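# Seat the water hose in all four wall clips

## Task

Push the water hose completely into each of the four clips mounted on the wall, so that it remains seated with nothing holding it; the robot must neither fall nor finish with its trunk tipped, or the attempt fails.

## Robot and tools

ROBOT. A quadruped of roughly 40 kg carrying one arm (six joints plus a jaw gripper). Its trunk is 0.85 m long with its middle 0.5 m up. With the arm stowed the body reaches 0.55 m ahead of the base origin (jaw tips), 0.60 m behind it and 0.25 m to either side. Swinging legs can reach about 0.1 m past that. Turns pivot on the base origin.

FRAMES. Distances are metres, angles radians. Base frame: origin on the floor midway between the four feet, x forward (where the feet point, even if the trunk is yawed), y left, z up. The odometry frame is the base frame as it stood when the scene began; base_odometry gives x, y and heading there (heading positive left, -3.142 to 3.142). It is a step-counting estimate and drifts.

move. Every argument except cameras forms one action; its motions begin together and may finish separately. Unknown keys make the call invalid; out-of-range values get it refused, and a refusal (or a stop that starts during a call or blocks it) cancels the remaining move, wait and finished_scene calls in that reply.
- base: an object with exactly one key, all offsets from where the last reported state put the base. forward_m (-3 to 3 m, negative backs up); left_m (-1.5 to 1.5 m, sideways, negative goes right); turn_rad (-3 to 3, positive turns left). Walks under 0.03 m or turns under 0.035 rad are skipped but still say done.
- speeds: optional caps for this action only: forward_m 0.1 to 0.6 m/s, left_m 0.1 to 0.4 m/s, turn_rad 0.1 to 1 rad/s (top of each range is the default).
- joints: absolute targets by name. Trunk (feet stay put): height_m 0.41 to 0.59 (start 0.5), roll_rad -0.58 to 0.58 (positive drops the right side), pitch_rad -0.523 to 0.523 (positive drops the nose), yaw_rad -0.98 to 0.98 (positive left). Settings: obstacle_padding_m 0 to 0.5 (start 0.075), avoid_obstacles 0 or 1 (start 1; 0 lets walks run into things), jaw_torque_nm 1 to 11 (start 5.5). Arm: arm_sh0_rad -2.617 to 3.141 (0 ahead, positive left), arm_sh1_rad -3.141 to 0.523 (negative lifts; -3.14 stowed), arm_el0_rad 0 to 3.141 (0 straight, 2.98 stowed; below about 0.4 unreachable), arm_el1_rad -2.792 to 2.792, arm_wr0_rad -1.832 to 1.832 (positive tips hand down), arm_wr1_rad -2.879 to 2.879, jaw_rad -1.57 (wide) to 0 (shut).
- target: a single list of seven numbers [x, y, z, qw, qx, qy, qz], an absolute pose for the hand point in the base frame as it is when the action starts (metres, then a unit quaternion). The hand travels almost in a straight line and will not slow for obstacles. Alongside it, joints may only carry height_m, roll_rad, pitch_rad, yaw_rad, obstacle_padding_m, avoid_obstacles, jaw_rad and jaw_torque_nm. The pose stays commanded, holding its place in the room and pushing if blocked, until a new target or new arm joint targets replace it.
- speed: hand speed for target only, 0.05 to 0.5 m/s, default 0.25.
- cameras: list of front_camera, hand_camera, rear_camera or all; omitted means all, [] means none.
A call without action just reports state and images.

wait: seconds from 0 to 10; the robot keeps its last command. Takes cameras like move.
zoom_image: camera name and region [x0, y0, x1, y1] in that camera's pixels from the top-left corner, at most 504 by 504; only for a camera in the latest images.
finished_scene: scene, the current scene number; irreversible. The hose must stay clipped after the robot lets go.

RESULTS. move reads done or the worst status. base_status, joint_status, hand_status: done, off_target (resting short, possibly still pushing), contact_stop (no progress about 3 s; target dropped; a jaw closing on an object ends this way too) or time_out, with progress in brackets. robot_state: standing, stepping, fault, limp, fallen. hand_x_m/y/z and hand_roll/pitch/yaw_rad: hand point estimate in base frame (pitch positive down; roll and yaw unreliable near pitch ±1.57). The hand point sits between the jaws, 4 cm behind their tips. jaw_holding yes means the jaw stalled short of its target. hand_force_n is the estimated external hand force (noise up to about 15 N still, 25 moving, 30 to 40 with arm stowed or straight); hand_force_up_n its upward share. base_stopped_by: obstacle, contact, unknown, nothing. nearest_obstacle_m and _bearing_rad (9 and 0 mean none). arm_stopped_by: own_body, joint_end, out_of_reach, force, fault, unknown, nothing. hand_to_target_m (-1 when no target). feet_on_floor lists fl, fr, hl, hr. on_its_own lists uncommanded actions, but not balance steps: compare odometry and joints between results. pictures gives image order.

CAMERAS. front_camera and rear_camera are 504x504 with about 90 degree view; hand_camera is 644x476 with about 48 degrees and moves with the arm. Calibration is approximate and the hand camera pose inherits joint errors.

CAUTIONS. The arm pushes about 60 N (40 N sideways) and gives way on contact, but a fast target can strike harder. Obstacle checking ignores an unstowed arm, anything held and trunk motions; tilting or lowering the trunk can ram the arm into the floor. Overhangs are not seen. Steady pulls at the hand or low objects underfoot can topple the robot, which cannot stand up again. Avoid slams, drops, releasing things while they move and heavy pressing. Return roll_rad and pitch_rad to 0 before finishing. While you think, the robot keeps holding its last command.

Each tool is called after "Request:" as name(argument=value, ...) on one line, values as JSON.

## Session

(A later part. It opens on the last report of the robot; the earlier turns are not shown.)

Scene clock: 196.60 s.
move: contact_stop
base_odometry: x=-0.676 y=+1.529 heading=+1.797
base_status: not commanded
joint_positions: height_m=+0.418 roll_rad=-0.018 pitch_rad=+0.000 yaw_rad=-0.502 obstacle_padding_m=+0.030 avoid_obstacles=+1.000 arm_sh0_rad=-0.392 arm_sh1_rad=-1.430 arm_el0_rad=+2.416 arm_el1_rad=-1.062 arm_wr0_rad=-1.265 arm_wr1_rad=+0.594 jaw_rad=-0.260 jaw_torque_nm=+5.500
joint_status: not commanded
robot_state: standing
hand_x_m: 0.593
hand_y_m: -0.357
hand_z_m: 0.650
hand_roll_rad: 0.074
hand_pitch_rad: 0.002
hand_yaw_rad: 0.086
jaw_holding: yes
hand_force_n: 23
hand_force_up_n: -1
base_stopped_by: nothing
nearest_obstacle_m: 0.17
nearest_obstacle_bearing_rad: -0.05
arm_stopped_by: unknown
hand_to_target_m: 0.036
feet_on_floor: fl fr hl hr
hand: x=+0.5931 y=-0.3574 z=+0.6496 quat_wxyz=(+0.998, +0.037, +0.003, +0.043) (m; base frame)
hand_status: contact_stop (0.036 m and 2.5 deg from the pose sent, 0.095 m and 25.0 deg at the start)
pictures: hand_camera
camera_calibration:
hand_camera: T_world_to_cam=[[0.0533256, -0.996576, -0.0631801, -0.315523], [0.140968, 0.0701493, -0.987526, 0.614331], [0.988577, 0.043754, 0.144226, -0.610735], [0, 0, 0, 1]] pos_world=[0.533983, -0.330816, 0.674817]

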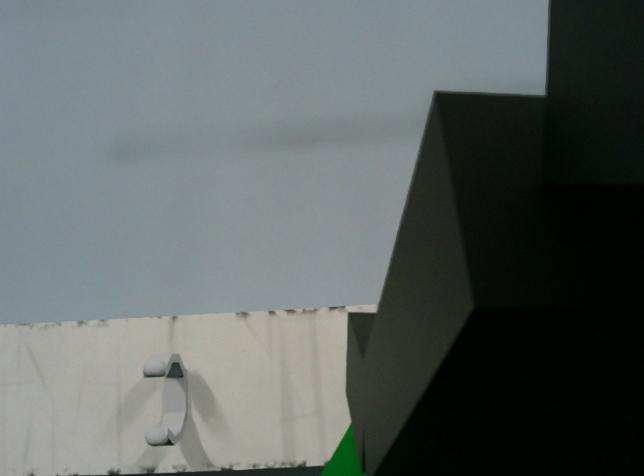

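Request:
move(target=[0.800, -0.385, 0.648, 0.9985, 0.05, 0.0013, 0.02], speed=0.1, cameras=["front_camera", "hand_camera"])

Scene clock: 202.50 s.
move: contact_stop
base_odometry: x=-0.676 y=+1.528 heading=+1.797
base_status: not commanded
joint_positions: height_m=+0.417 roll_rad=-0.023 pitch_rad=-0.002 yaw_rad=-0.498 obstacle_padding_m=+0.030 avoid_obstacles=+1.000 arm_sh0_rad=-0.110 arm_sh1_rad=-1.242 arm_el0_rad=+2.198 arm_el1_rad=-0.818 arm_wr0_rad=-1.128 arm_wr1_rad=+0.501 jaw_rad=-0.260 jaw_torque_nm=+5.500
joint_status: not commanded
robot_state: standing
hand_x_m: 0.703
hand_y_m: -0.326
hand_z_m: 0.643
hand_roll_rad: 0.045
hand_pitch_rad: 0.002
hand_yaw_rad: 0.106
jaw_holding: yes
hand_force_n: 51
hand_force_up_n: -4
base_stopped_by: nothing
nearest_obstacle_m: 0.17
nearest_obstacle_bearing_rad: -0.05
arm_stopped_by: force
hand_to_target_m: 0.115
feet_on_floor: fl fr hl hr
hand: x=+0.7026 y=-0.3262 z=+0.6433 quat_wxyz=(+0.998, +0.022, +0.002, +0.053) (m; base frame)
hand_status: contact_stop (0.115 m and 4.9 deg from the pose sent, 0.209 m and 3.0 deg at the start)
pictures: front_camera, hand_camera
camera_calibration:
front_camera: T_world_to_cam=[[-0.467108, -0.883458, 0.0362208, -0.0426408], [-0.214934, 0.0737148, -0.973843, 0.51826], [0.857679, -0.462674, -0.224318, -0.246976], [0, 0, 0, 1]] pos_world=[0.3033, -0.190144, 0.450847]
hand_camera: T_world_to_cam=[[0.0737355, -0.996736, -0.0328575, -0.324486], [0.142615, 0.0431473, -0.988837, 0.581291], [0.987028, 0.0682264, 0.145331, -0.710896], [0, 0, 0, 1]] pos_world=[0.6427, -0.300006, 0.667456]

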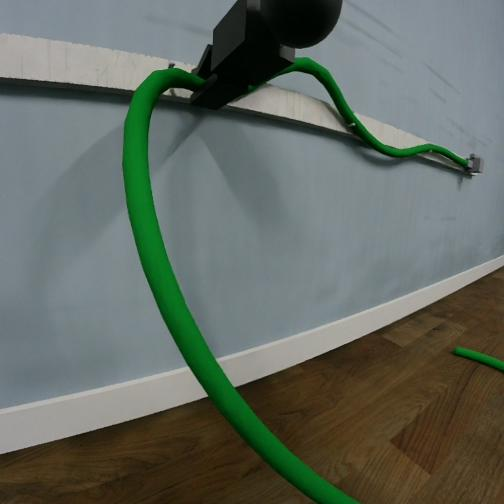

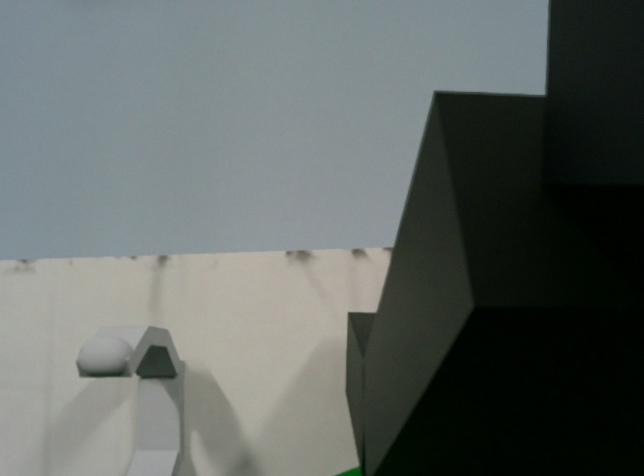

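Request:
zoom_image(camera="hand_camera", region=[260, 380, 420, 476])

Request:
zoom_image(camera="front_camera", region=[90, 30, 290, 190])

Scaled by 3.150 from the camera's 644x476 image, which has a finer 1840x1360 frame.

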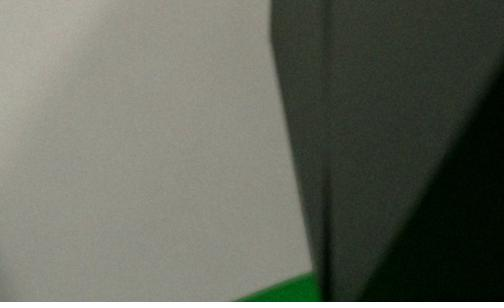

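Scaled by 2.520.

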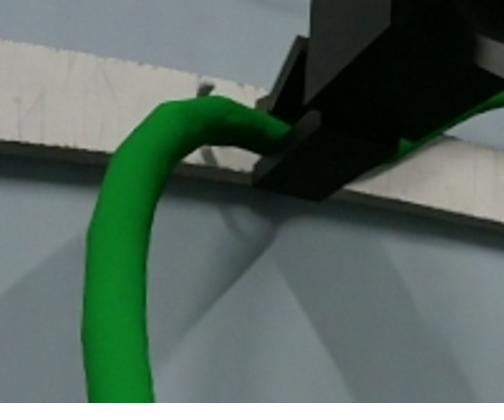

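Request:
move(target=[0.635, -0.318, 0.648, 0.9980, 0.06, -0.0012, -0.02], speed=0.2, cameras=["front_camera", "hand_camera"])

Request:
zoom_image(camera="front_camera", region=[90, 0, 290, 160])

Scene clock: 205.87 s.
move: off_target
base_odometry: x=-0.676 y=+1.529 heading=+1.797
base_status: not commanded
joint_positions: height_m=+0.418 roll_rad=-0.018 pitch_rad=-0.003 yaw_rad=-0.503 obstacle_padding_m=+0.030 avoid_obstacles=+1.000 arm_sh0_rad=-0.121 arm_sh1_rad=-1.462 arm_el0_rad=+2.459 arm_el1_rad=-0.704 arm_wr0_rad=-1.126 arm_wr1_rad=+0.463 jaw_rad=-0.260 jaw_torque_nm=+5.500
joint_status: not commanded
robot_state: standing
hand_x_m: 0.639
hand_y_m: -0.308
hand_z_m: 0.650
hand_roll_rad: 0.086
hand_pitch_rad: -0.010
hand_yaw_rad: -0.005
jaw_holding: yes
hand_force_n: 9
hand_force_up_n: -1
base_stopped_by: nothing
nearest_obstacle_m: 0.17
nearest_obstacle_bearing_rad: -0.05
arm_stopped_by: nothing
hand_to_target_m: 0.011
feet_on_floor: fl fr hl hr
hand: x=+0.6392 y=-0.3080 z=+0.6502 quat_wxyz=(+0.999, +0.043, -0.005, -0.002) (m; base frame)
hand_status: off_target (0.011 m and 2.9 deg from the pose sent, 0.068 m and 9.4 deg at the start)
pictures: front_camera, hand_camera
camera_calibration:
front_camera: T_world_to_cam=[[-0.471256, -0.881444, 0.0312236, -0.0391301], [-0.211709, 0.0786803, -0.974161, 0.521334], [0.856211, -0.465689, -0.223688, -0.255856], [0, 0, 0, 1]] pos_world=[0.310997, -0.194659, 0.451853]
hand_camera: T_world_to_cam=[[-0.0365467, -0.996581, -0.0741025, -0.20435], [0.157632, 0.0674749, -0.98519, 0.591999], [0.986821, -0.0476864, 0.154627, -0.692019], [0, 0, 0, 1]] pos_world=[0.582113, -0.276597, 0.675094]

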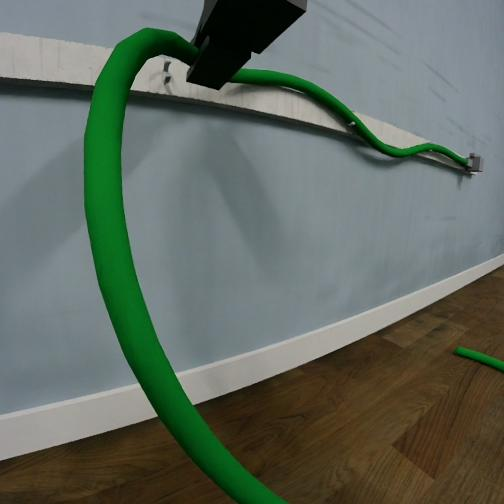

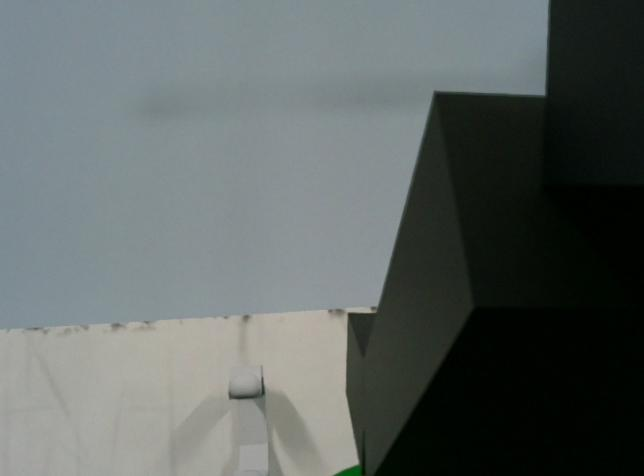

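Scaled by 2.520.

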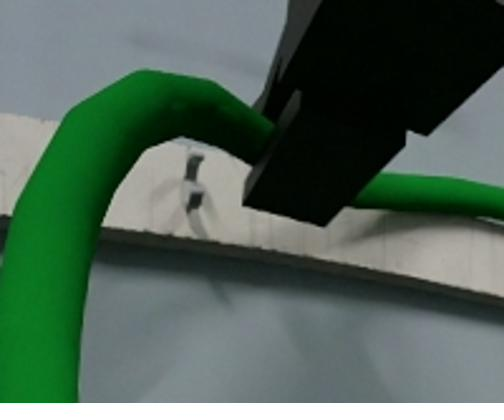

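Request:
move(target=[0.600, -0.546, 0.300, 0.6692, -0.7393, 0.0555, -0.0503], speed=0.25, cameras=["front_camera"])

Request:
move(joints={"jaw_rad": -0.6}, cameras=["front_camera", "hand_camera"])

Scene clock: 209.73 s.
move: done
base_odometry: x=-0.679 y=+1.528 heading=+1.797
base_status: not commanded
joint_positions: height_m=+0.419 roll_rad=-0.029 pitch_rad=+0.003 yaw_rad=-0.485 obstacle_padding_m=+0.030 avoid_obstacles=+1.000 arm_sh0_rad=-0.579 arm_sh1_rad=-0.220 arm_el0_rad=+1.609 arm_el1_rad=-0.926 arm_wr0_rad=-1.462 arm_wr1_rad=-1.475 jaw_rad=-0.254 jaw_torque_nm=+5.500
joint_status: not commanded
robot_state: standing
hand_x_m: 0.600
hand_y_m: -0.541
hand_z_m: 0.303
hand_roll_rad: -1.649
hand_pitch_rad: 0.009
hand_yaw_rad: -0.150
jaw_holding: yes
hand_force_n: 3
hand_force_up_n: 0
base_stopped_by: nothing
nearest_obstacle_m: 0.17
nearest_obstacle_bearing_rad: -0.05
arm_stopped_by: nothing
hand_to_target_m: 0.009
feet_on_floor: fl fr hl hr
hand: x=+0.5996 y=-0.5411 z=+0.3032 quat_wxyz=(+0.677, -0.732, +0.058, -0.048) (m; base frame)
hand_status: done (0.009 m and 1.3 deg from the pose sent, 0.425 m and 100.9 deg at the start)
pictures: front_camera
camera_calibration:
front_camera: T_world_to_cam=[[-0.454858, -0.889585, 0.0417363, -0.0204633], [-0.222692, 0.0682392, -0.972498, 0.517193], [0.862272, -0.451643, -0.229142, -0.232106], [0, 0, 0, 1]] pos_world=[0.306005, -0.158326, 0.450638]

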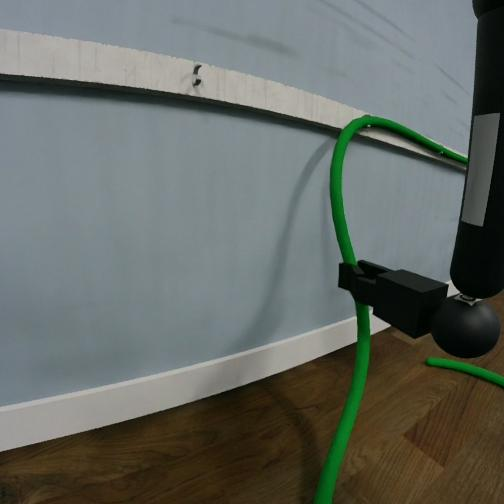

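Scene clock: 210.90 s.
move: done
base_odometry: x=-0.679 y=+1.528 heading=+1.797
base_status: not commanded
joint_positions: height_m=+0.420 roll_rad=-0.031 pitch_rad=+0.002 yaw_rad=-0.488 obstacle_padding_m=+0.030 avoid_obstacles=+1.000 arm_sh0_rad=-0.585 arm_sh1_rad=-0.214 arm_el0_rad=+1.599 arm_el1_rad=-0.931 arm_wr0_rad=-1.462 arm_wr1_rad=-1.475 jaw_rad=-0.599 jaw_torque_nm=+5.500
joint_status: all done
robot_state: standing
hand_x_m: 0.596
hand_y_m: -0.546
hand_z_m: 0.303
hand_roll_rad: -1.654
hand_pitch_rad: 0.008
hand_yaw_rad: -0.155
jaw_holding: no
hand_force_n: 4
hand_force_up_n: 3
base_stopped_by: nothing
nearest_obstacle_m: 0.17
nearest_obstacle_bearing_rad: -0.05
arm_stopped_by: nothing
hand_to_target_m: 0.005
feet_on_floor: fl fr hl hr
hand: x=+0.5964 y=-0.5460 z=+0.3030 quat_wxyz=(+0.675, -0.734, +0.059, -0.049) (m; base frame)
hand_status: not commanded
pictures: front_camera, hand_camera
camera_calibration:
front_camera: T_world_to_cam=[[-0.457893, -0.887941, 0.0435265, -0.020672], [-0.223056, 0.0673548, -0.972476, 0.517412], [0.86057, -0.454999, -0.228902, -0.23213], [0, 0, 0, 1]] pos_world=[0.30571, -0.158825, 0.450936]
hand_camera: T_world_to_cam=[[-0.0130765, 0.0964077, 0.995256, -0.210655], [0.00437798, -0.995326, 0.096472, -0.539144], [0.999905, 0.00561873, 0.0125933, -0.543921], [0, 0, 0, 1]] pos_world=[0.543475, -0.513259, 0.268517]

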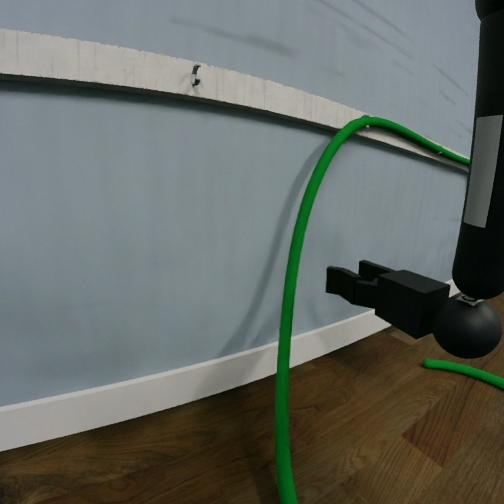

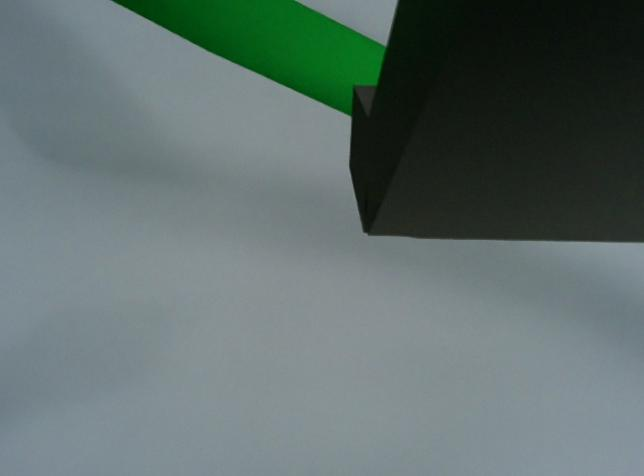

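Request:
zoom_image(camera="front_camera", region=[230, 100, 430, 300])

Scaled by 2.520.

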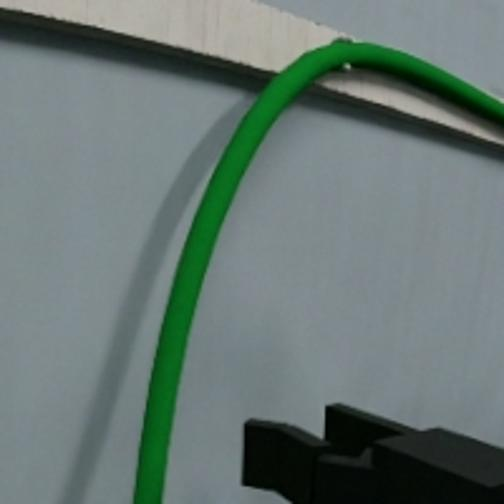

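Request:
move(target=[0.605, -0.458, 0.288, 0.8100, -0.5844, 0.0292, -0.0405], speed=0.2, cameras=["front_camera", "hand_camera"])

Scene clock: 213.47 s.
move: done
base_odometry: x=-0.678 y=+1.528 heading=+1.797
base_status: not commanded
joint_positions: height_m=+0.419 roll_rad=-0.032 pitch_rad=+0.002 yaw_rad=-0.488 obstacle_padding_m=+0.030 avoid_obstacles=+1.000 arm_sh0_rad=-0.477 arm_sh1_rad=-0.215 arm_el0_rad=+1.754 arm_el1_rad=-0.870 arm_wr0_rad=-1.564 arm_wr1_rad=-1.195 jaw_rad=-0.600 jaw_torque_nm=+5.500
joint_status: not commanded
robot_state: standing
hand_x_m: 0.606
hand_y_m: -0.465
hand_z_m: 0.285
hand_roll_rad: -1.250
hand_pitch_rad: -0.002
hand_yaw_rad: -0.100
jaw_holding: no
hand_force_n: 1
hand_force_up_n: -1
base_stopped_by: nothing
nearest_obstacle_m: 0.17
nearest_obstacle_bearing_rad: -0.05
arm_stopped_by: nothing
hand_to_target_m: 0.008
feet_on_floor: fl fr hl hr
hand: x=+0.6065 y=-0.4651 z=+0.2852 quat_wxyz=(+0.810, -0.584, +0.029, -0.041) (m; base frame)
hand_status: done (0.008 m and 0.1 deg from the pose sent, 0.090 m and 23.4 deg at the start)
pictures: front_camera, hand_camera
camera_calibration:
front_camera: T_world_to_cam=[[-0.457491, -0.888116, 0.0441871, -0.0265556], [-0.222671, 0.0663111, -0.972636, 0.517594], [0.860883, -0.454812, -0.228094, -0.234416], [0, 0, 0, 1]] pos_world=[0.304908, -0.164522, 0.451135]
hand_camera: T_world_to_cam=[[-0.0660229, -0.300778, 0.951406, -0.339928], [0.0614602, -0.952902, -0.296986, -0.360098], [0.995924, 0.0388657, 0.0813992, -0.555655], [0, 0, 0, 1]] pos_world=[0.553079, -0.423785, 0.261696]

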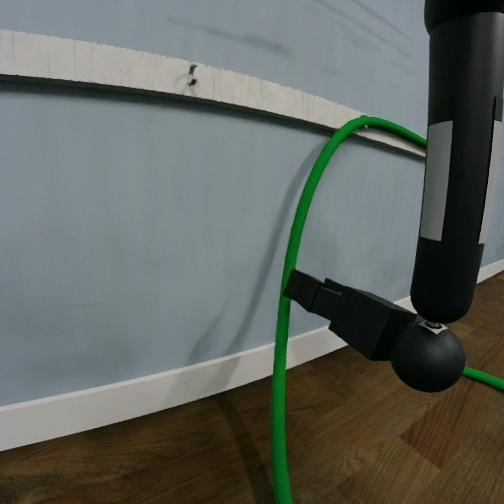

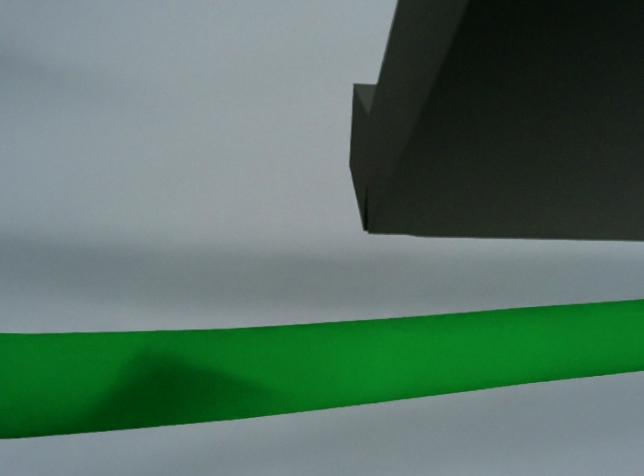

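Request:
move(target=[0.692, -0.468, 0.296, 0.806, -0.5723, 0.1217, 0.0885], speed=0.12, cameras=["front_camera", "hand_camera"])

Scene clock: 215.60 s.
move: done
base_odometry: x=-0.678 y=+1.527 heading=+1.797
base_status: not commanded
joint_positions: height_m=+0.419 roll_rad=-0.032 pitch_rad=+0.000 yaw_rad=-0.491 obstacle_padding_m=+0.030 avoid_obstacles=+1.000 arm_sh0_rad=-0.337 arm_sh1_rad=-0.322 arm_el0_rad=+1.627 arm_el1_rad=-0.924 arm_wr0_rad=-1.120 arm_wr1_rad=-0.994 jaw_rad=-0.600 jaw_torque_nm=+5.500
joint_status: not commanded
robot_state: standing
hand_x_m: 0.691
hand_y_m: -0.472
hand_z_m: 0.294
hand_roll_rad: -1.245
hand_pitch_rad: 0.295
hand_yaw_rad: 0.003
jaw_holding: no
hand_force_n: 2
hand_force_up_n: 1
base_stopped_by: nothing
nearest_obstacle_m: 0.17
nearest_obstacle_bearing_rad: -0.05
arm_stopped_by: nothing
hand_to_target_m: 0.005
feet_on_floor: fl fr hl hr
hand: x=+0.6910 y=-0.4718 z=+0.2943 quat_wxyz=(+0.803, -0.577, +0.119, +0.087) (m; base frame)
hand_status: done (0.005 m and 0.7 deg from the pose sent, 0.086 m and 18.4 deg at the start)
pictures: front_camera, hand_camera
camera_calibration:
front_camera: T_world_to_cam=[[-0.460471, -0.886556, 0.0445491, -0.0343689], [-0.221451, 0.0661311, -0.972926, 0.516093], [0.859608, -0.45787, -0.226781, -0.229809], [0, 0, 0, 1]] pos_world=[0.296009, -0.169822, 0.451535]
hand_camera: T_world_to_cam=[[0.245937, -0.30751, 0.919213, -0.553786], [0.0648487, -0.940996, -0.332147, -0.355678], [0.967114, 0.141297, -0.211484, -0.486454], [0, 0, 0, 1]] pos_world=[0.629718, -0.436251, 0.288033]

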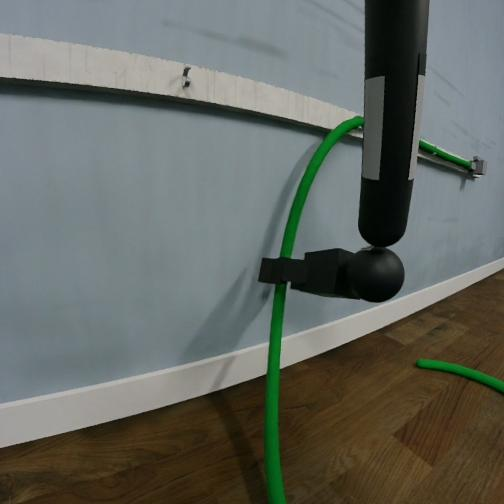

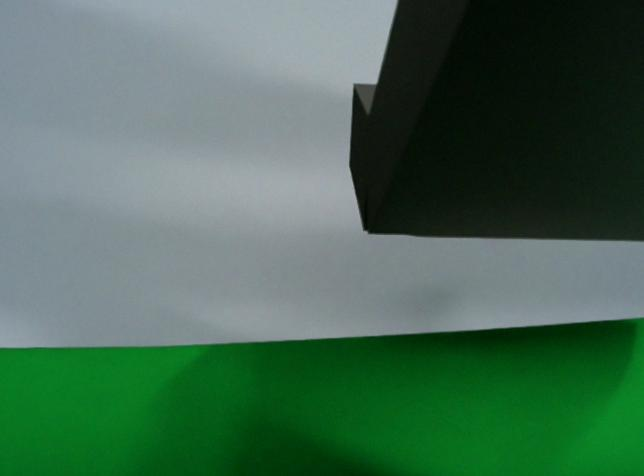

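Request:
move(joints={"jaw_rad": 0}, cameras=["hand_camera"])

Scene clock: 219.47 s.
move: contact_stop
base_odometry: x=-0.677 y=+1.527 heading=+1.797
base_status: not commanded
joint_positions: height_m=+0.419 roll_rad=-0.032 pitch_rad=+0.000 yaw_rad=-0.489 obstacle_padding_m=+0.030 avoid_obstacles=+1.000 arm_sh0_rad=-0.329 arm_sh1_rad=-0.324 arm_el0_rad=+1.627 arm_el1_rad=-0.922 arm_wr0_rad=-1.115 arm_wr1_rad=-0.994 jaw_rad=-0.242 jaw_torque_nm=+5.500
joint_status: jaw_rad contact_stop (moved +0.358 of +0.600)
robot_state: standing
hand_x_m: 0.695
hand_y_m: -0.467
hand_z_m: 0.295
hand_roll_rad: -1.246
hand_pitch_rad: 0.298
hand_yaw_rad: 0.009
jaw_holding: yes
hand_force_n: 2
hand_force_up_n: 1
base_stopped_by: nothing
nearest_obstacle_m: 0.17
nearest_obstacle_bearing_rad: -0.05
arm_stopped_by: nothing
hand_to_target_m: 0.002
feet_on_floor: fl fr hl hr
hand: x=+0.6946 y=-0.4672 z=+0.2945 quat_wxyz=(+0.803, -0.578, +0.118, +0.090) (m; base frame)
hand_status: not commanded
pictures: hand_camera
camera_calibration:
hand_camera: T_world_to_cam=[[0.250827, -0.304801, 0.918794, -0.555444], [0.0703092, -0.940893, -0.331326, -0.355447], [0.965475, 0.147705, -0.214571, -0.485346], [0, 0, 0, 1]] pos_world=[0.632901, -0.432049, 0.288429]

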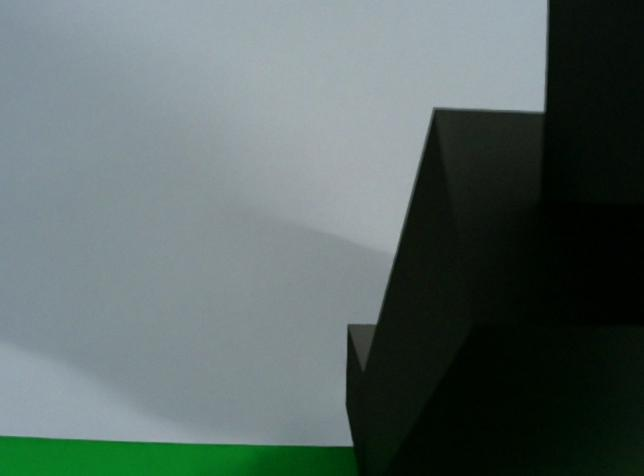

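Request:
move(target=[0.600, -0.315, 0.648, 0.9985, 0.05, 0.0012, 0.022], speed=0.25, cameras=["front_camera", "hand_camera"])

Scene clock: 225.13 s.
move: contact_stop
base_odometry: x=-0.676 y=+1.530 heading=+1.797
base_status: not commanded
joint_positions: height_m=+0.418 roll_rad=-0.019 pitch_rad=-0.002 yaw_rad=-0.499 obstacle_padding_m=+0.030 avoid_obstacles=+1.000 arm_sh0_rad=-0.248 arm_sh1_rad=-1.531 arm_el0_rad=+2.536 arm_el1_rad=-0.925 arm_wr0_rad=-1.225 arm_wr1_rad=+0.522 jaw_rad=-0.243 jaw_torque_nm=+5.500
joint_status: not commanded
robot_state: standing
hand_x_m: 0.600
hand_y_m: -0.298
hand_z_m: 0.650
hand_roll_rad: 0.062
hand_pitch_rad: -0.011
hand_yaw_rad: 0.098
jaw_holding: yes
hand_force_n: 11
hand_force_up_n: -3
base_stopped_by: nothing
nearest_obstacle_m: 0.17
nearest_obstacle_bearing_rad: -0.05
arm_stopped_by: unknown
hand_to_target_m: 0.016
feet_on_floor: fl fr hl hr
hand: x=+0.5997 y=-0.2978 z=+0.6500 quat_wxyz=(+0.998, +0.031, -0.004, +0.049) (m; base frame)
hand_status: contact_stop (0.016 m and 3.8 deg from the pose sent, 0.396 m and 78.5 deg at the start)
pictures: front_camera, hand_camera
camera_calibration:
front_camera: T_world_to_cam=[[-0.467838, -0.883235, 0.0319984, -0.0353495], [-0.213166, 0.0776271, -0.973927, 0.52207], [0.857722, -0.462461, -0.224592, -0.258413], [0, 0, 0, 1]] pos_world=[0.316397, -0.191255, 0.451552]
hand_camera: T_world_to_cam=[[0.0663674, -0.996479, -0.0512373, -0.272004], [0.154285, 0.0609815, -0.986143, 0.598075], [0.985795, 0.0575426, 0.157789, -0.622812], [0, 0, 0, 1]] pos_world=[0.539743, -0.271679, 0.674123]

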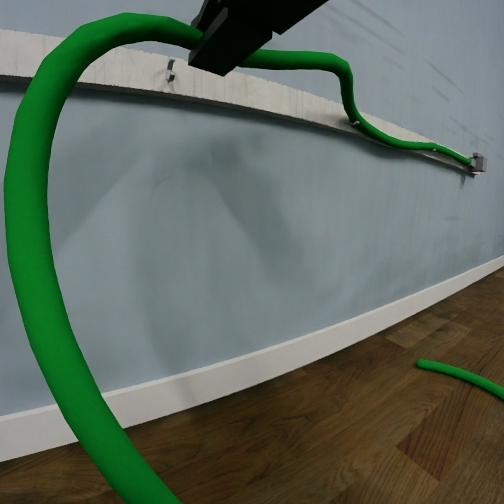

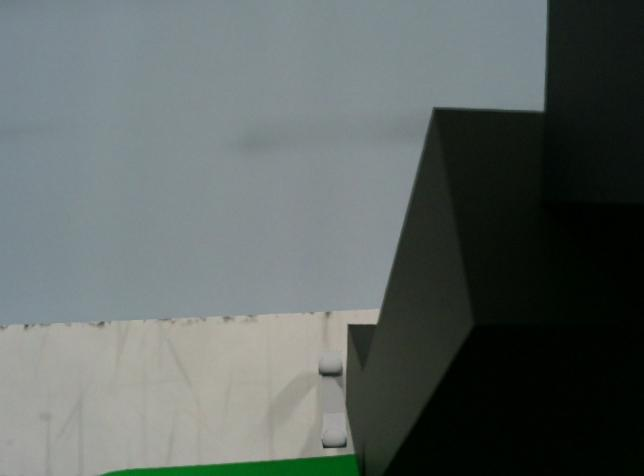

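Request:
move(target=[0.605, -0.335, 0.654, 0.9965, 0.0798, 0.0008, 0.01], speed=0.15, cameras=["hand_camera"])

Scene clock: 229.27 s.
move: contact_stop
base_odometry: x=-0.676 y=+1.530 heading=+1.797
base_status: not commanded
joint_positions: height_m=+0.418 roll_rad=-0.019 pitch_rad=-0.001 yaw_rad=-0.502 obstacle_padding_m=+0.030 avoid_obstacles=+1.000 arm_sh0_rad=-0.271 arm_sh1_rad=-1.533 arm_el0_rad=+2.516 arm_el1_rad=-0.928 arm_wr0_rad=-1.209 arm_wr1_rad=+0.600 jaw_rad=-0.243 jaw_torque_nm=+5.500
joint_status: not commanded
robot_state: standing
hand_x_m: 0.600
hand_y_m: -0.314
hand_z_m: 0.656
hand_roll_rad: 0.123
hand_pitch_rad: -0.010
hand_yaw_rad: 0.068
jaw_holding: yes
hand_force_n: 14
hand_force_up_n: -3
base_stopped_by: nothing
nearest_obstacle_m: 0.17
nearest_obstacle_bearing_rad: -0.05
arm_stopped_by: unknown
hand_to_target_m: 0.021
feet_on_floor: fl fr hl hr
hand: x=+0.6004 y=-0.3140 z=+0.6558 quat_wxyz=(+0.998, +0.061, -0.003, +0.034) (m; base frame)
hand_status: contact_stop (0.021 m and 3.5 deg from the pose sent, 0.038 m and 7.2 deg at the start)
pictures: hand_camera
camera_calibration:
hand_camera: T_world_to_cam=[[0.0365562, -0.993105, -0.111382, -0.22967], [0.150526, 0.115657, -0.981817, 0.621144], [0.98793, 0.0191255, 0.153717, -0.634081], [0, 0, 0, 1]] pos_world=[0.541325, -0.287799, 0.681738]

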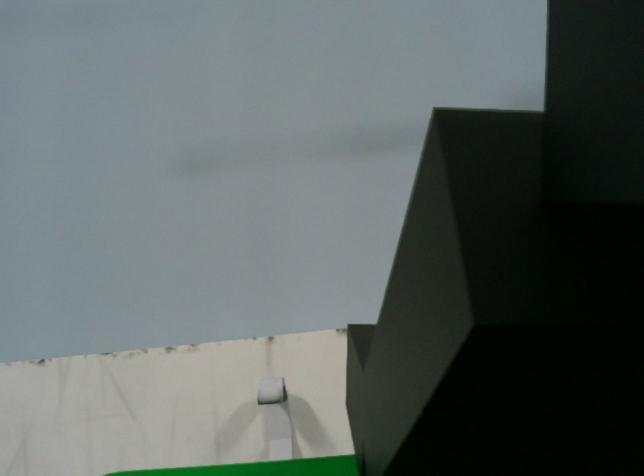

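Request:
move(target=[0.810, -0.330, 0.654, 0.9965, 0.0798, 0.0008, 0.01], speed=0.1, cameras=["front_camera", "hand_camera"])

Scene clock: 234.13 s.
move: contact_stop
base_odometry: x=-0.676 y=+1.529 heading=+1.796
base_status: not commanded
joint_positions: height_m=+0.416 roll_rad=-0.023 pitch_rad=-0.003 yaw_rad=-0.505 obstacle_padding_m=+0.030 avoid_obstacles=+1.000 arm_sh0_rad=-0.033 arm_sh1_rad=-1.307 arm_el0_rad=+2.243 arm_el1_rad=-0.685 arm_wr0_rad=-1.064 arm_wr1_rad=+0.538 jaw_rad=-0.243 jaw_torque_nm=+5.500
joint_status: not commanded
robot_state: standing
hand_x_m: 0.705
hand_y_m: -0.312
hand_z_m: 0.656
hand_roll_rad: 0.132
hand_pitch_rad: -0.005
hand_yaw_rad: 0.043
jaw_holding: yes
hand_force_n: 61
hand_force_up_n: -1
base_stopped_by: nothing
nearest_obstacle_m: 0.17
nearest_obstacle_bearing_rad: -0.05
arm_stopped_by: force
hand_to_target_m: 0.108
feet_on_floor: fl fr hl hr
hand: x=+0.7047 y=-0.3117 z=+0.6557 quat_wxyz=(+0.998, +0.066, -0.001, +0.022) (m; base frame)
hand_status: contact_stop (0.108 m and 2.0 deg from the pose sent, 0.210 m and 3.5 deg at the start)
pictures: front_camera, hand_camera
camera_calibration:
front_camera: T_world_to_cam=[[-0.473013, -0.880315, 0.0361223, -0.0462642], [-0.213617, 0.0748128, -0.974049, 0.517618], [0.854767, -0.468454, -0.223438, -0.249327], [0, 0, 0, 1]] pos_world=[0.301805, -0.19625, 0.450147]
hand_camera: T_world_to_cam=[[0.0103579, -0.992797, -0.119364, -0.20755], [0.147414, 0.119582, -0.981819, 0.608339], [0.989021, -0.00742638, 0.147591, -0.742084], [0, 0, 0, 1]] pos_world=[0.646408, -0.284312, 0.682029]

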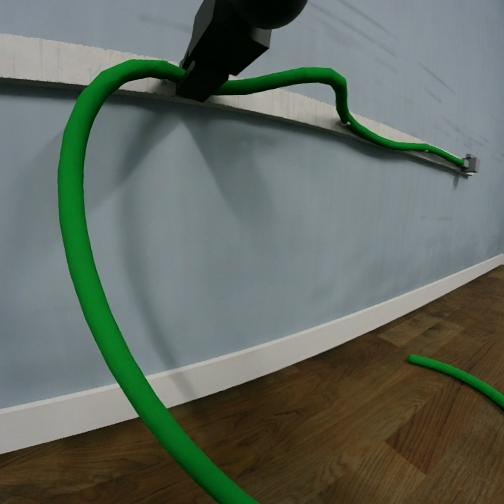

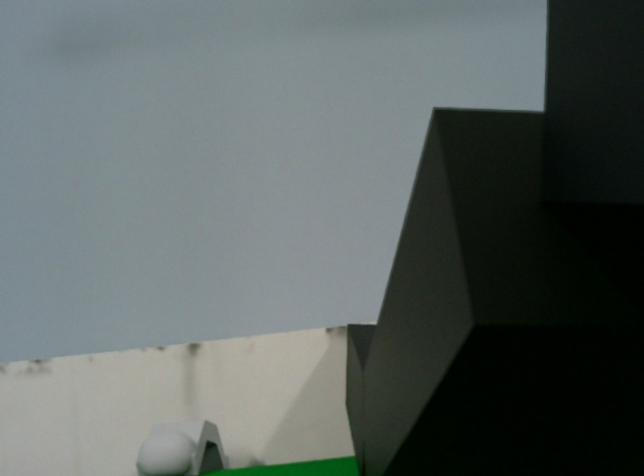

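Request:
zoom_image(camera="hand_camera", region=[80, 380, 380, 476])

Request:
zoom_image(camera="front_camera", region=[60, 20, 260, 140])

Scaled by 1.680 from the camera's 644x476 image, which has a finer 1840x1360 frame.

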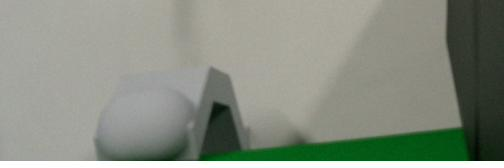

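Scaled by 2.520.

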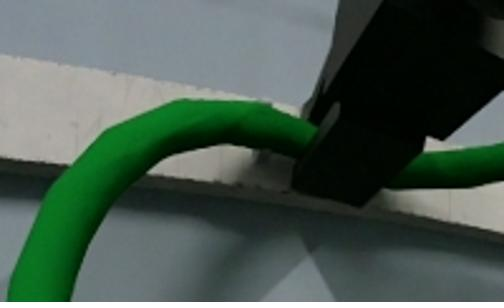

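Request:
move(target=[0.830, -0.330, 0.666, 0.9965, 0.0798, 0.0008, 0.01], speed=0.1, cameras=["hand_camera"])

Request:
zoom_image(camera="hand_camera", region=[80, 380, 380, 476])

Scene clock: 237.13 s.
move: contact_stop
base_odometry: x=-0.676 y=+1.530 heading=+1.796
base_status: not commanded
joint_positions: height_m=+0.417 roll_rad=-0.023 pitch_rad=-0.003 yaw_rad=-0.505 obstacle_padding_m=+0.030 avoid_obstacles=+1.000 arm_sh0_rad=-0.031 arm_sh1_rad=-1.310 arm_el0_rad=+2.243 arm_el1_rad=-0.684 arm_wr0_rad=-1.053 arm_wr1_rad=+0.538 jaw_rad=-0.242 jaw_torque_nm=+5.500
joint_status: not commanded
robot_state: standing
hand_x_m: 0.705
hand_y_m: -0.311
hand_z_m: 0.656
hand_roll_rad: 0.130
hand_pitch_rad: 0.002
hand_yaw_rad: 0.041
jaw_holding: yes
hand_force_n: 61
hand_force_up_n: -4
base_stopped_by: nothing
nearest_obstacle_m: 0.17
nearest_obstacle_bearing_rad: -0.05
arm_stopped_by: force
hand_to_target_m: 0.127
feet_on_floor: fl fr hl hr
hand: x=+0.7048 y=-0.3114 z=+0.6560 quat_wxyz=(+0.998, +0.065, +0.002, +0.020) (m; base frame)
hand_status: contact_stop (0.127 m and 2.1 deg from the pose sent, 0.127 m and 2.1 deg at the start)
pictures: hand_camera
camera_calibration:
hand_camera: T_world_to_cam=[[0.00740542, -0.993088, -0.117137, -0.206668], [0.141196, 0.117005, -0.983043, 0.612952], [0.989954, -0.00925943, 0.141087, -0.739173], [0, 0, 0, 1]] pos_world=[0.646731, -0.283802, 0.682638]

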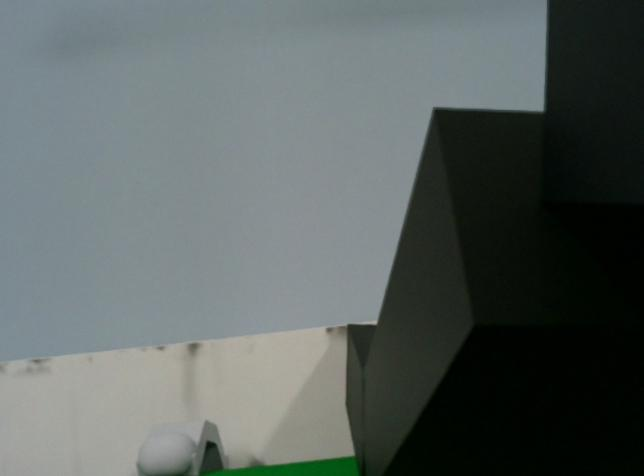

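Scaled by 1.680 from the camera's 644x476 image, which has a finer 1840x1360 frame.

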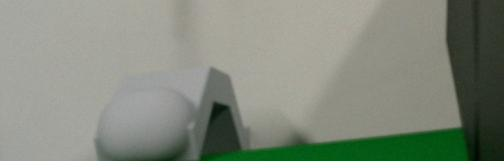

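Request:
move(target=[0.660, -0.322, 0.661, 0.9965, 0.0798, 0.0012, 0.015], speed=0.15, cameras=["hand_camera"])

Request:
zoom_image(camera="hand_camera", region=[80, 330, 380, 476])

Scene clock: 241.87 s.
move: contact_stop
base_odometry: x=-0.676 y=+1.530 heading=+1.797
base_status: not commanded
joint_positions: height_m=+0.418 roll_rad=-0.019 pitch_rad=-0.003 yaw_rad=-0.502 obstacle_padding_m=+0.030 avoid_obstacles=+1.000 arm_sh0_rad=-0.108 arm_sh1_rad=-1.416 arm_el0_rad=+2.360 arm_el1_rad=-0.800 arm_wr0_rad=-1.115 arm_wr1_rad=+0.571 jaw_rad=-0.243 jaw_torque_nm=+5.500
joint_status: not commanded
robot_state: standing
hand_x_m: 0.664
hand_y_m: -0.303
hand_z_m: 0.663
hand_roll_rad: 0.118
hand_pitch_rad: -0.005
hand_yaw_rad: 0.085
jaw_holding: yes
hand_force_n: 14
hand_force_up_n: -4
base_stopped_by: nothing
nearest_obstacle_m: 0.17
nearest_obstacle_bearing_rad: -0.05
arm_stopped_by: unknown
hand_to_target_m: 0.020
feet_on_floor: fl fr hl hr
hand: x=+0.6635 y=-0.3031 z=+0.6632 quat_wxyz=(+0.997, +0.059, +0.000, +0.043) (m; base frame)
hand_status: contact_stop (0.020 m and 4.0 deg from the pose sent, 0.046 m and 1.8 deg at the start)
pictures: hand_camera
camera_calibration:
hand_camera: T_world_to_cam=[[0.0527042, -0.992996, -0.105745, -0.234715], [0.144018, 0.112344, -0.983177, 0.621658], [0.988171, 0.0365883, 0.148931, -0.689385], [0, 0, 0, 1]] pos_world=[0.60407, -0.277687, 0.68905]

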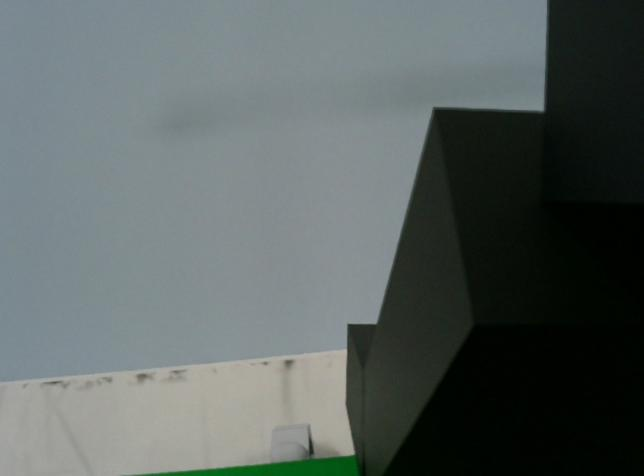

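Scaled by 1.680 from the camera's 644x476 image, which has a finer 1840x1360 frame.

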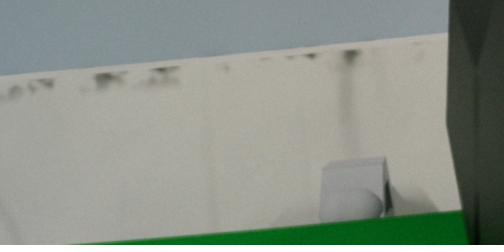

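Request:
move(target=[0.840, -0.312, 0.657, 0.9965, 0.0798, 0.0012, 0.015], speed=0.15, cameras=["hand_camera", "front_camera"])

Request:
zoom_image(camera="hand_camera", region=[80, 380, 380, 476])

Scene clock: 246.53 s.
move: contact_stop
base_odometry: x=-0.676 y=+1.529 heading=+1.795
base_status: not commanded
joint_positions: height_m=+0.416 roll_rad=-0.023 pitch_rad=-0.004 yaw_rad=-0.507 obstacle_padding_m=+0.030 avoid_obstacles=+1.000 arm_sh0_rad=-0.002 arm_sh1_rad=-1.331 arm_el0_rad=+2.261 arm_el1_rad=-0.658 arm_wr0_rad=-1.044 arm_wr1_rad=+0.528 jaw_rad=-0.243 jaw_torque_nm=+5.500
joint_status: not commanded
robot_state: standing
hand_x_m: 0.704
hand_y_m: -0.301
hand_z_m: 0.659
hand_roll_rad: 0.132
hand_pitch_rad: 0.000
hand_yaw_rad: 0.042
jaw_holding: yes
hand_force_n: 61
hand_force_up_n: -4
base_stopped_by: nothing
nearest_obstacle_m: 0.17
nearest_obstacle_bearing_rad: -0.05
arm_stopped_by: force
hand_to_target_m: 0.137
feet_on_floor: fl fr hl hr
hand: x=+0.7043 y=-0.3007 z=+0.6585 quat_wxyz=(+0.998, +0.066, +0.001, +0.021) (m; base frame)
hand_status: contact_stop (0.137 m and 1.7 deg from the pose sent, 0.177 m and 4.0 deg at the start)
pictures: front_camera, hand_camera
camera_calibration:
front_camera: T_world_to_cam=[[-0.475093, -0.879195, 0.03611, -0.0474628], [-0.212732, 0.0749412, -0.974232, 0.517676], [0.853834, -0.470532, -0.222637, -0.250198], [0, 0, 0, 1]] pos_world=[0.301205, -0.198251, 0.450348]
hand_camera: T_world_to_cam=[[0.00918339, -0.9929, -0.1186, -0.196057], [0.143012, 0.11869, -0.982578, 0.613135], [0.989678, -0.00793786, 0.143087, -0.739645], [0, 0, 0, 1]] pos_world=[0.646125, -0.273309, 0.685034]

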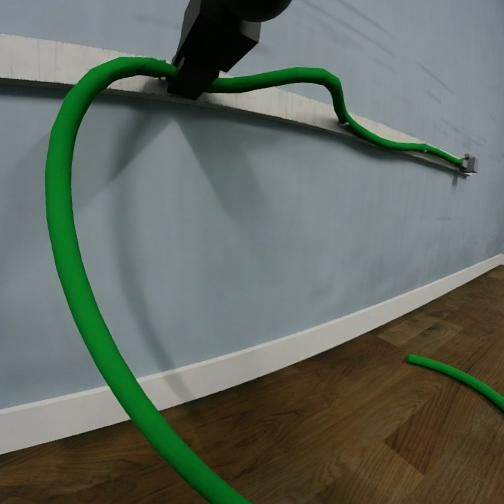

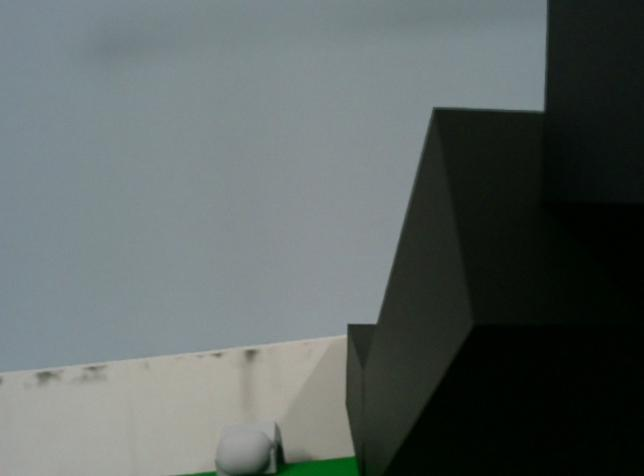

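Scaled by 1.680 from the camera's 644x476 image, which has a finer 1840x1360 frame.

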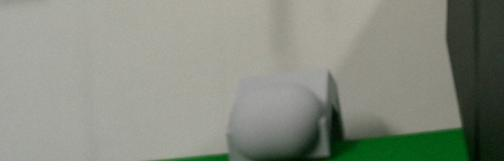

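Request:
move(target=[0.672, -0.308, 0.656, 0.9960, 0.0798, -0.0032, -0.040], speed=0.15, cameras=["hand_camera"])

Request:
move(target=[0.840, -0.303, 0.655, 0.9960, 0.0798, -0.0032, -0.040], speed=0.25, cameras=["hand_camera", "front_camera"])

Request:
zoom_image(camera="hand_camera", region=[80, 380, 380, 476])

Scene clock: 254.43 s.
move: contact_stop
base_odometry: x=-0.676 y=+1.530 heading=+1.795
base_status: not commanded
joint_positions: height_m=+0.418 roll_rad=-0.019 pitch_rad=-0.003 yaw_rad=-0.503 obstacle_padding_m=+0.030 avoid_obstacles=+1.000 arm_sh0_rad=+0.005 arm_sh1_rad=-1.428 arm_el0_rad=+2.390 arm_el1_rad=-0.555 arm_wr0_rad=-1.045 arm_wr1_rad=+0.441 jaw_rad=-0.243 jaw_torque_nm=+5.500
joint_status: not commanded
robot_state: standing
hand_x_m: 0.677
hand_y_m: -0.291
hand_z_m: 0.657
hand_roll_rad: 0.117
hand_pitch_rad: -0.006
hand_yaw_rad: -0.029
jaw_holding: yes
hand_force_n: 12
hand_force_up_n: -3
base_stopped_by: nothing
nearest_obstacle_m: 0.17
nearest_obstacle_bearing_rad: -0.05
arm_stopped_by: unknown
hand_to_target_m: 0.018
feet_on_floor: fl fr hl hr
hand: x=+0.6768 y=-0.2912 z=+0.6573 quat_wxyz=(+0.998, +0.059, -0.004, -0.014) (m; base frame)
hand_status: contact_stop (0.018 m and 3.8 deg from the pose sent, 0.033 m and 7.2 deg at the start)
pictures: hand_camera
camera_calibration:
hand_camera: T_world_to_cam=[[-0.061056, -0.992666, -0.104339, -0.148229], [0.156406, 0.0937274, -0.983236, 0.599069], [0.985804, -0.0763516, 0.149536, -0.733552], [0, 0, 0, 1]] pos_world=[0.620391, -0.259299, 0.683252]

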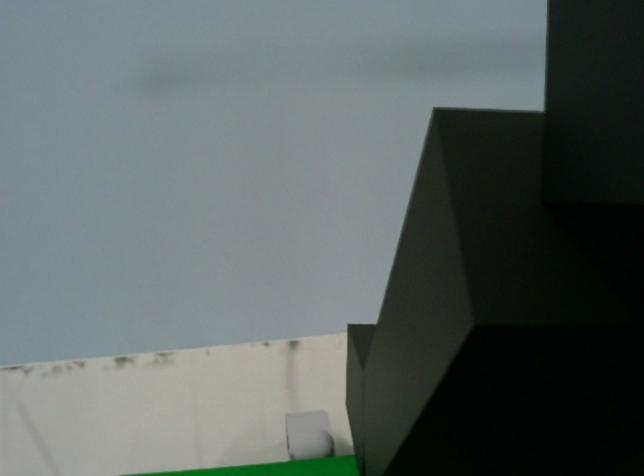

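not run: a stop came earlier in this reply.

Scaled by 1.680 from the camera's 644x476 image, which has a finer 1840x1360 frame.

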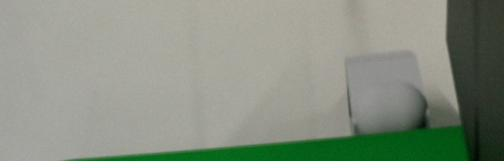

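Request:
move(target=[0.672, -0.319, 0.650, 0.9960, 0.0798, -0.0032, -0.030], speed=0.15, cameras=["hand_camera"])

Request:
zoom_image(camera="hand_camera", region=[80, 380, 380, 476])

Scene clock: 258.50 s.
move: contact_stop
base_odometry: x=-0.676 y=+1.531 heading=+1.795
base_status: not commanded
joint_positions: height_m=+0.418 roll_rad=-0.020 pitch_rad=-0.002 yaw_rad=-0.502 obstacle_padding_m=+0.030 avoid_obstacles=+1.000 arm_sh0_rad=-0.038 arm_sh1_rad=-1.420 arm_el0_rad=+2.397 arm_el1_rad=-0.615 arm_wr0_rad=-1.071 arm_wr1_rad=+0.465 jaw_rad=-0.243 jaw_torque_nm=+5.500
joint_status: not commanded
robot_state: standing
hand_x_m: 0.670
hand_y_m: -0.299
hand_z_m: 0.651
hand_roll_rad: 0.118
hand_pitch_rad: 0.000
hand_yaw_rad: -0.013
jaw_holding: yes
hand_force_n: 14
hand_force_up_n: -1
base_stopped_by: nothing
nearest_obstacle_m: 0.17
nearest_obstacle_bearing_rad: -0.05
arm_stopped_by: unknown
hand_to_target_m: 0.021
feet_on_floor: fl fr hl hr
hand: x=+0.6702 y=-0.2987 z=+0.6514 quat_wxyz=(+0.998, +0.059, -0.001, -0.007) (m; base frame)
hand_status: contact_stop (0.021 m and 3.6 deg from the pose sent, 0.029 m and 3.0 deg at the start)
pictures: hand_camera
camera_calibration:
hand_camera: T_world_to_cam=[[-0.0457523, -0.993408, -0.105105, -0.166655], [0.14925, 0.0972365, -0.984007, 0.601278], [0.98774, -0.0607076, 0.143818, -0.719727], [0, 0, 0, 1]] pos_world=[0.613538, -0.267715, 0.677655]

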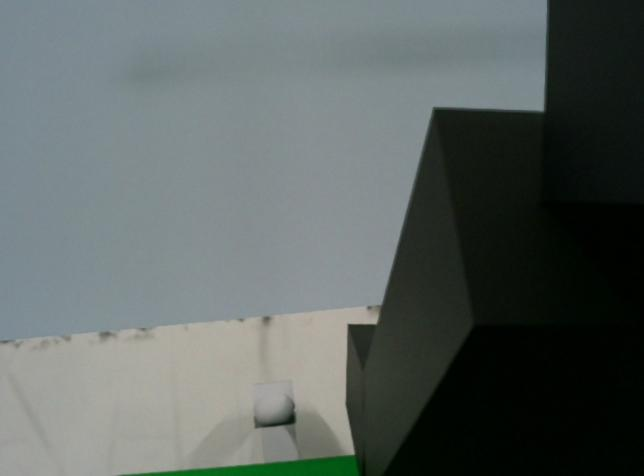

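Scaled by 1.680 from the camera's 644x476 image, which has a finer 1840x1360 frame.

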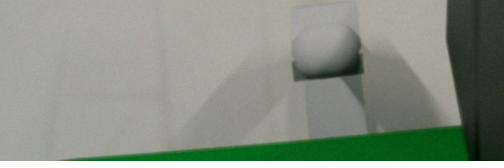

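Request:
move(target=[0.860, -0.312, 0.651, 0.9960, 0.0798, -0.0032, -0.030], speed=0.25, cameras=["hand_camera", "front_camera"])

Request:
zoom_image(camera="hand_camera", region=[80, 380, 380, 476])

Scene clock: 262.47 s.
move: contact_stop
base_odometry: x=-0.676 y=+1.530 heading=+1.793
base_status: not commanded
joint_positions: height_m=+0.416 roll_rad=-0.020 pitch_rad=-0.005 yaw_rad=-0.508 obstacle_padding_m=+0.030 avoid_obstacles=+1.000 arm_sh0_rad=+0.061 arm_sh1_rad=-1.352 arm_el0_rad=+2.299 arm_el1_rad=-0.477 arm_wr0_rad=-1.013 arm_wr1_rad=+0.432 jaw_rad=-0.243 jaw_torque_nm=+5.500
joint_status: not commanded
robot_state: standing
hand_x_m: 0.704
hand_y_m: -0.296
hand_z_m: 0.656
hand_roll_rad: 0.142
hand_pitch_rad: -0.009
hand_yaw_rad: -0.052
jaw_holding: yes
hand_force_n: 62
hand_force_up_n: 2
base_stopped_by: nothing
nearest_obstacle_m: 0.17
nearest_obstacle_bearing_rad: -0.05
arm_stopped_by: force
hand_to_target_m: 0.158
feet_on_floor: fl fr hl hr
hand: x=+0.7035 y=-0.2964 z=+0.6563 quat_wxyz=(+0.997, +0.071, -0.007, -0.026) (m; base frame)
hand_status: contact_stop (0.158 m and 1.2 deg from the pose sent, 0.190 m and 3.6 deg at the start)
pictures: front_camera, hand_camera
camera_calibration:
front_camera: T_world_to_cam=[[-0.476001, -0.878825, 0.0330048, -0.0486963], [-0.210711, 0.0775316, -0.974469, 0.517532], [0.853829, -0.470803, -0.222084, -0.25114], [0, 0, 0, 1]] pos_world=[0.300301, -0.201158, 0.450152]
hand_camera: T_world_to_cam=[[-0.0833735, -0.988244, -0.128151, -0.119288], [0.162953, 0.113348, -0.980101, 0.593388], [0.983105, -0.102597, 0.151587, -0.767343], [0, 0, 0, 1]] pos_world=[0.647739, -0.263873, 0.682612]

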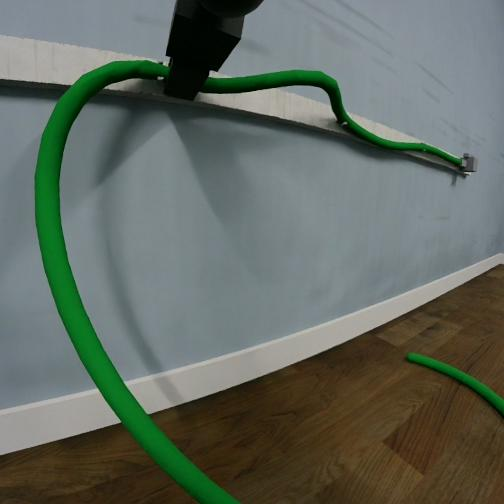

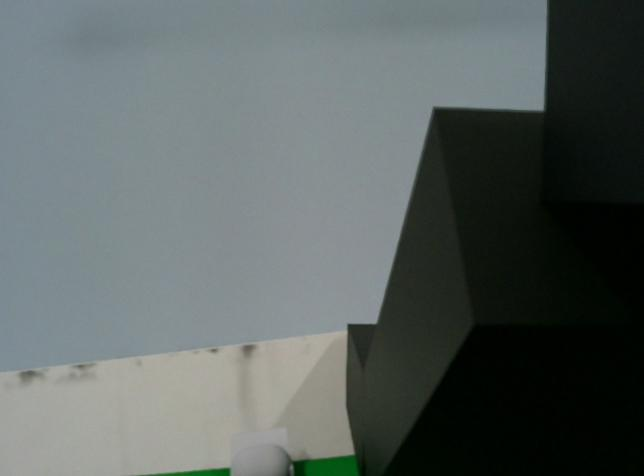

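Scaled by 1.680 from the camera's 644x476 image, which has a finer 1840x1360 frame.

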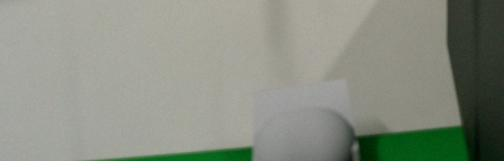

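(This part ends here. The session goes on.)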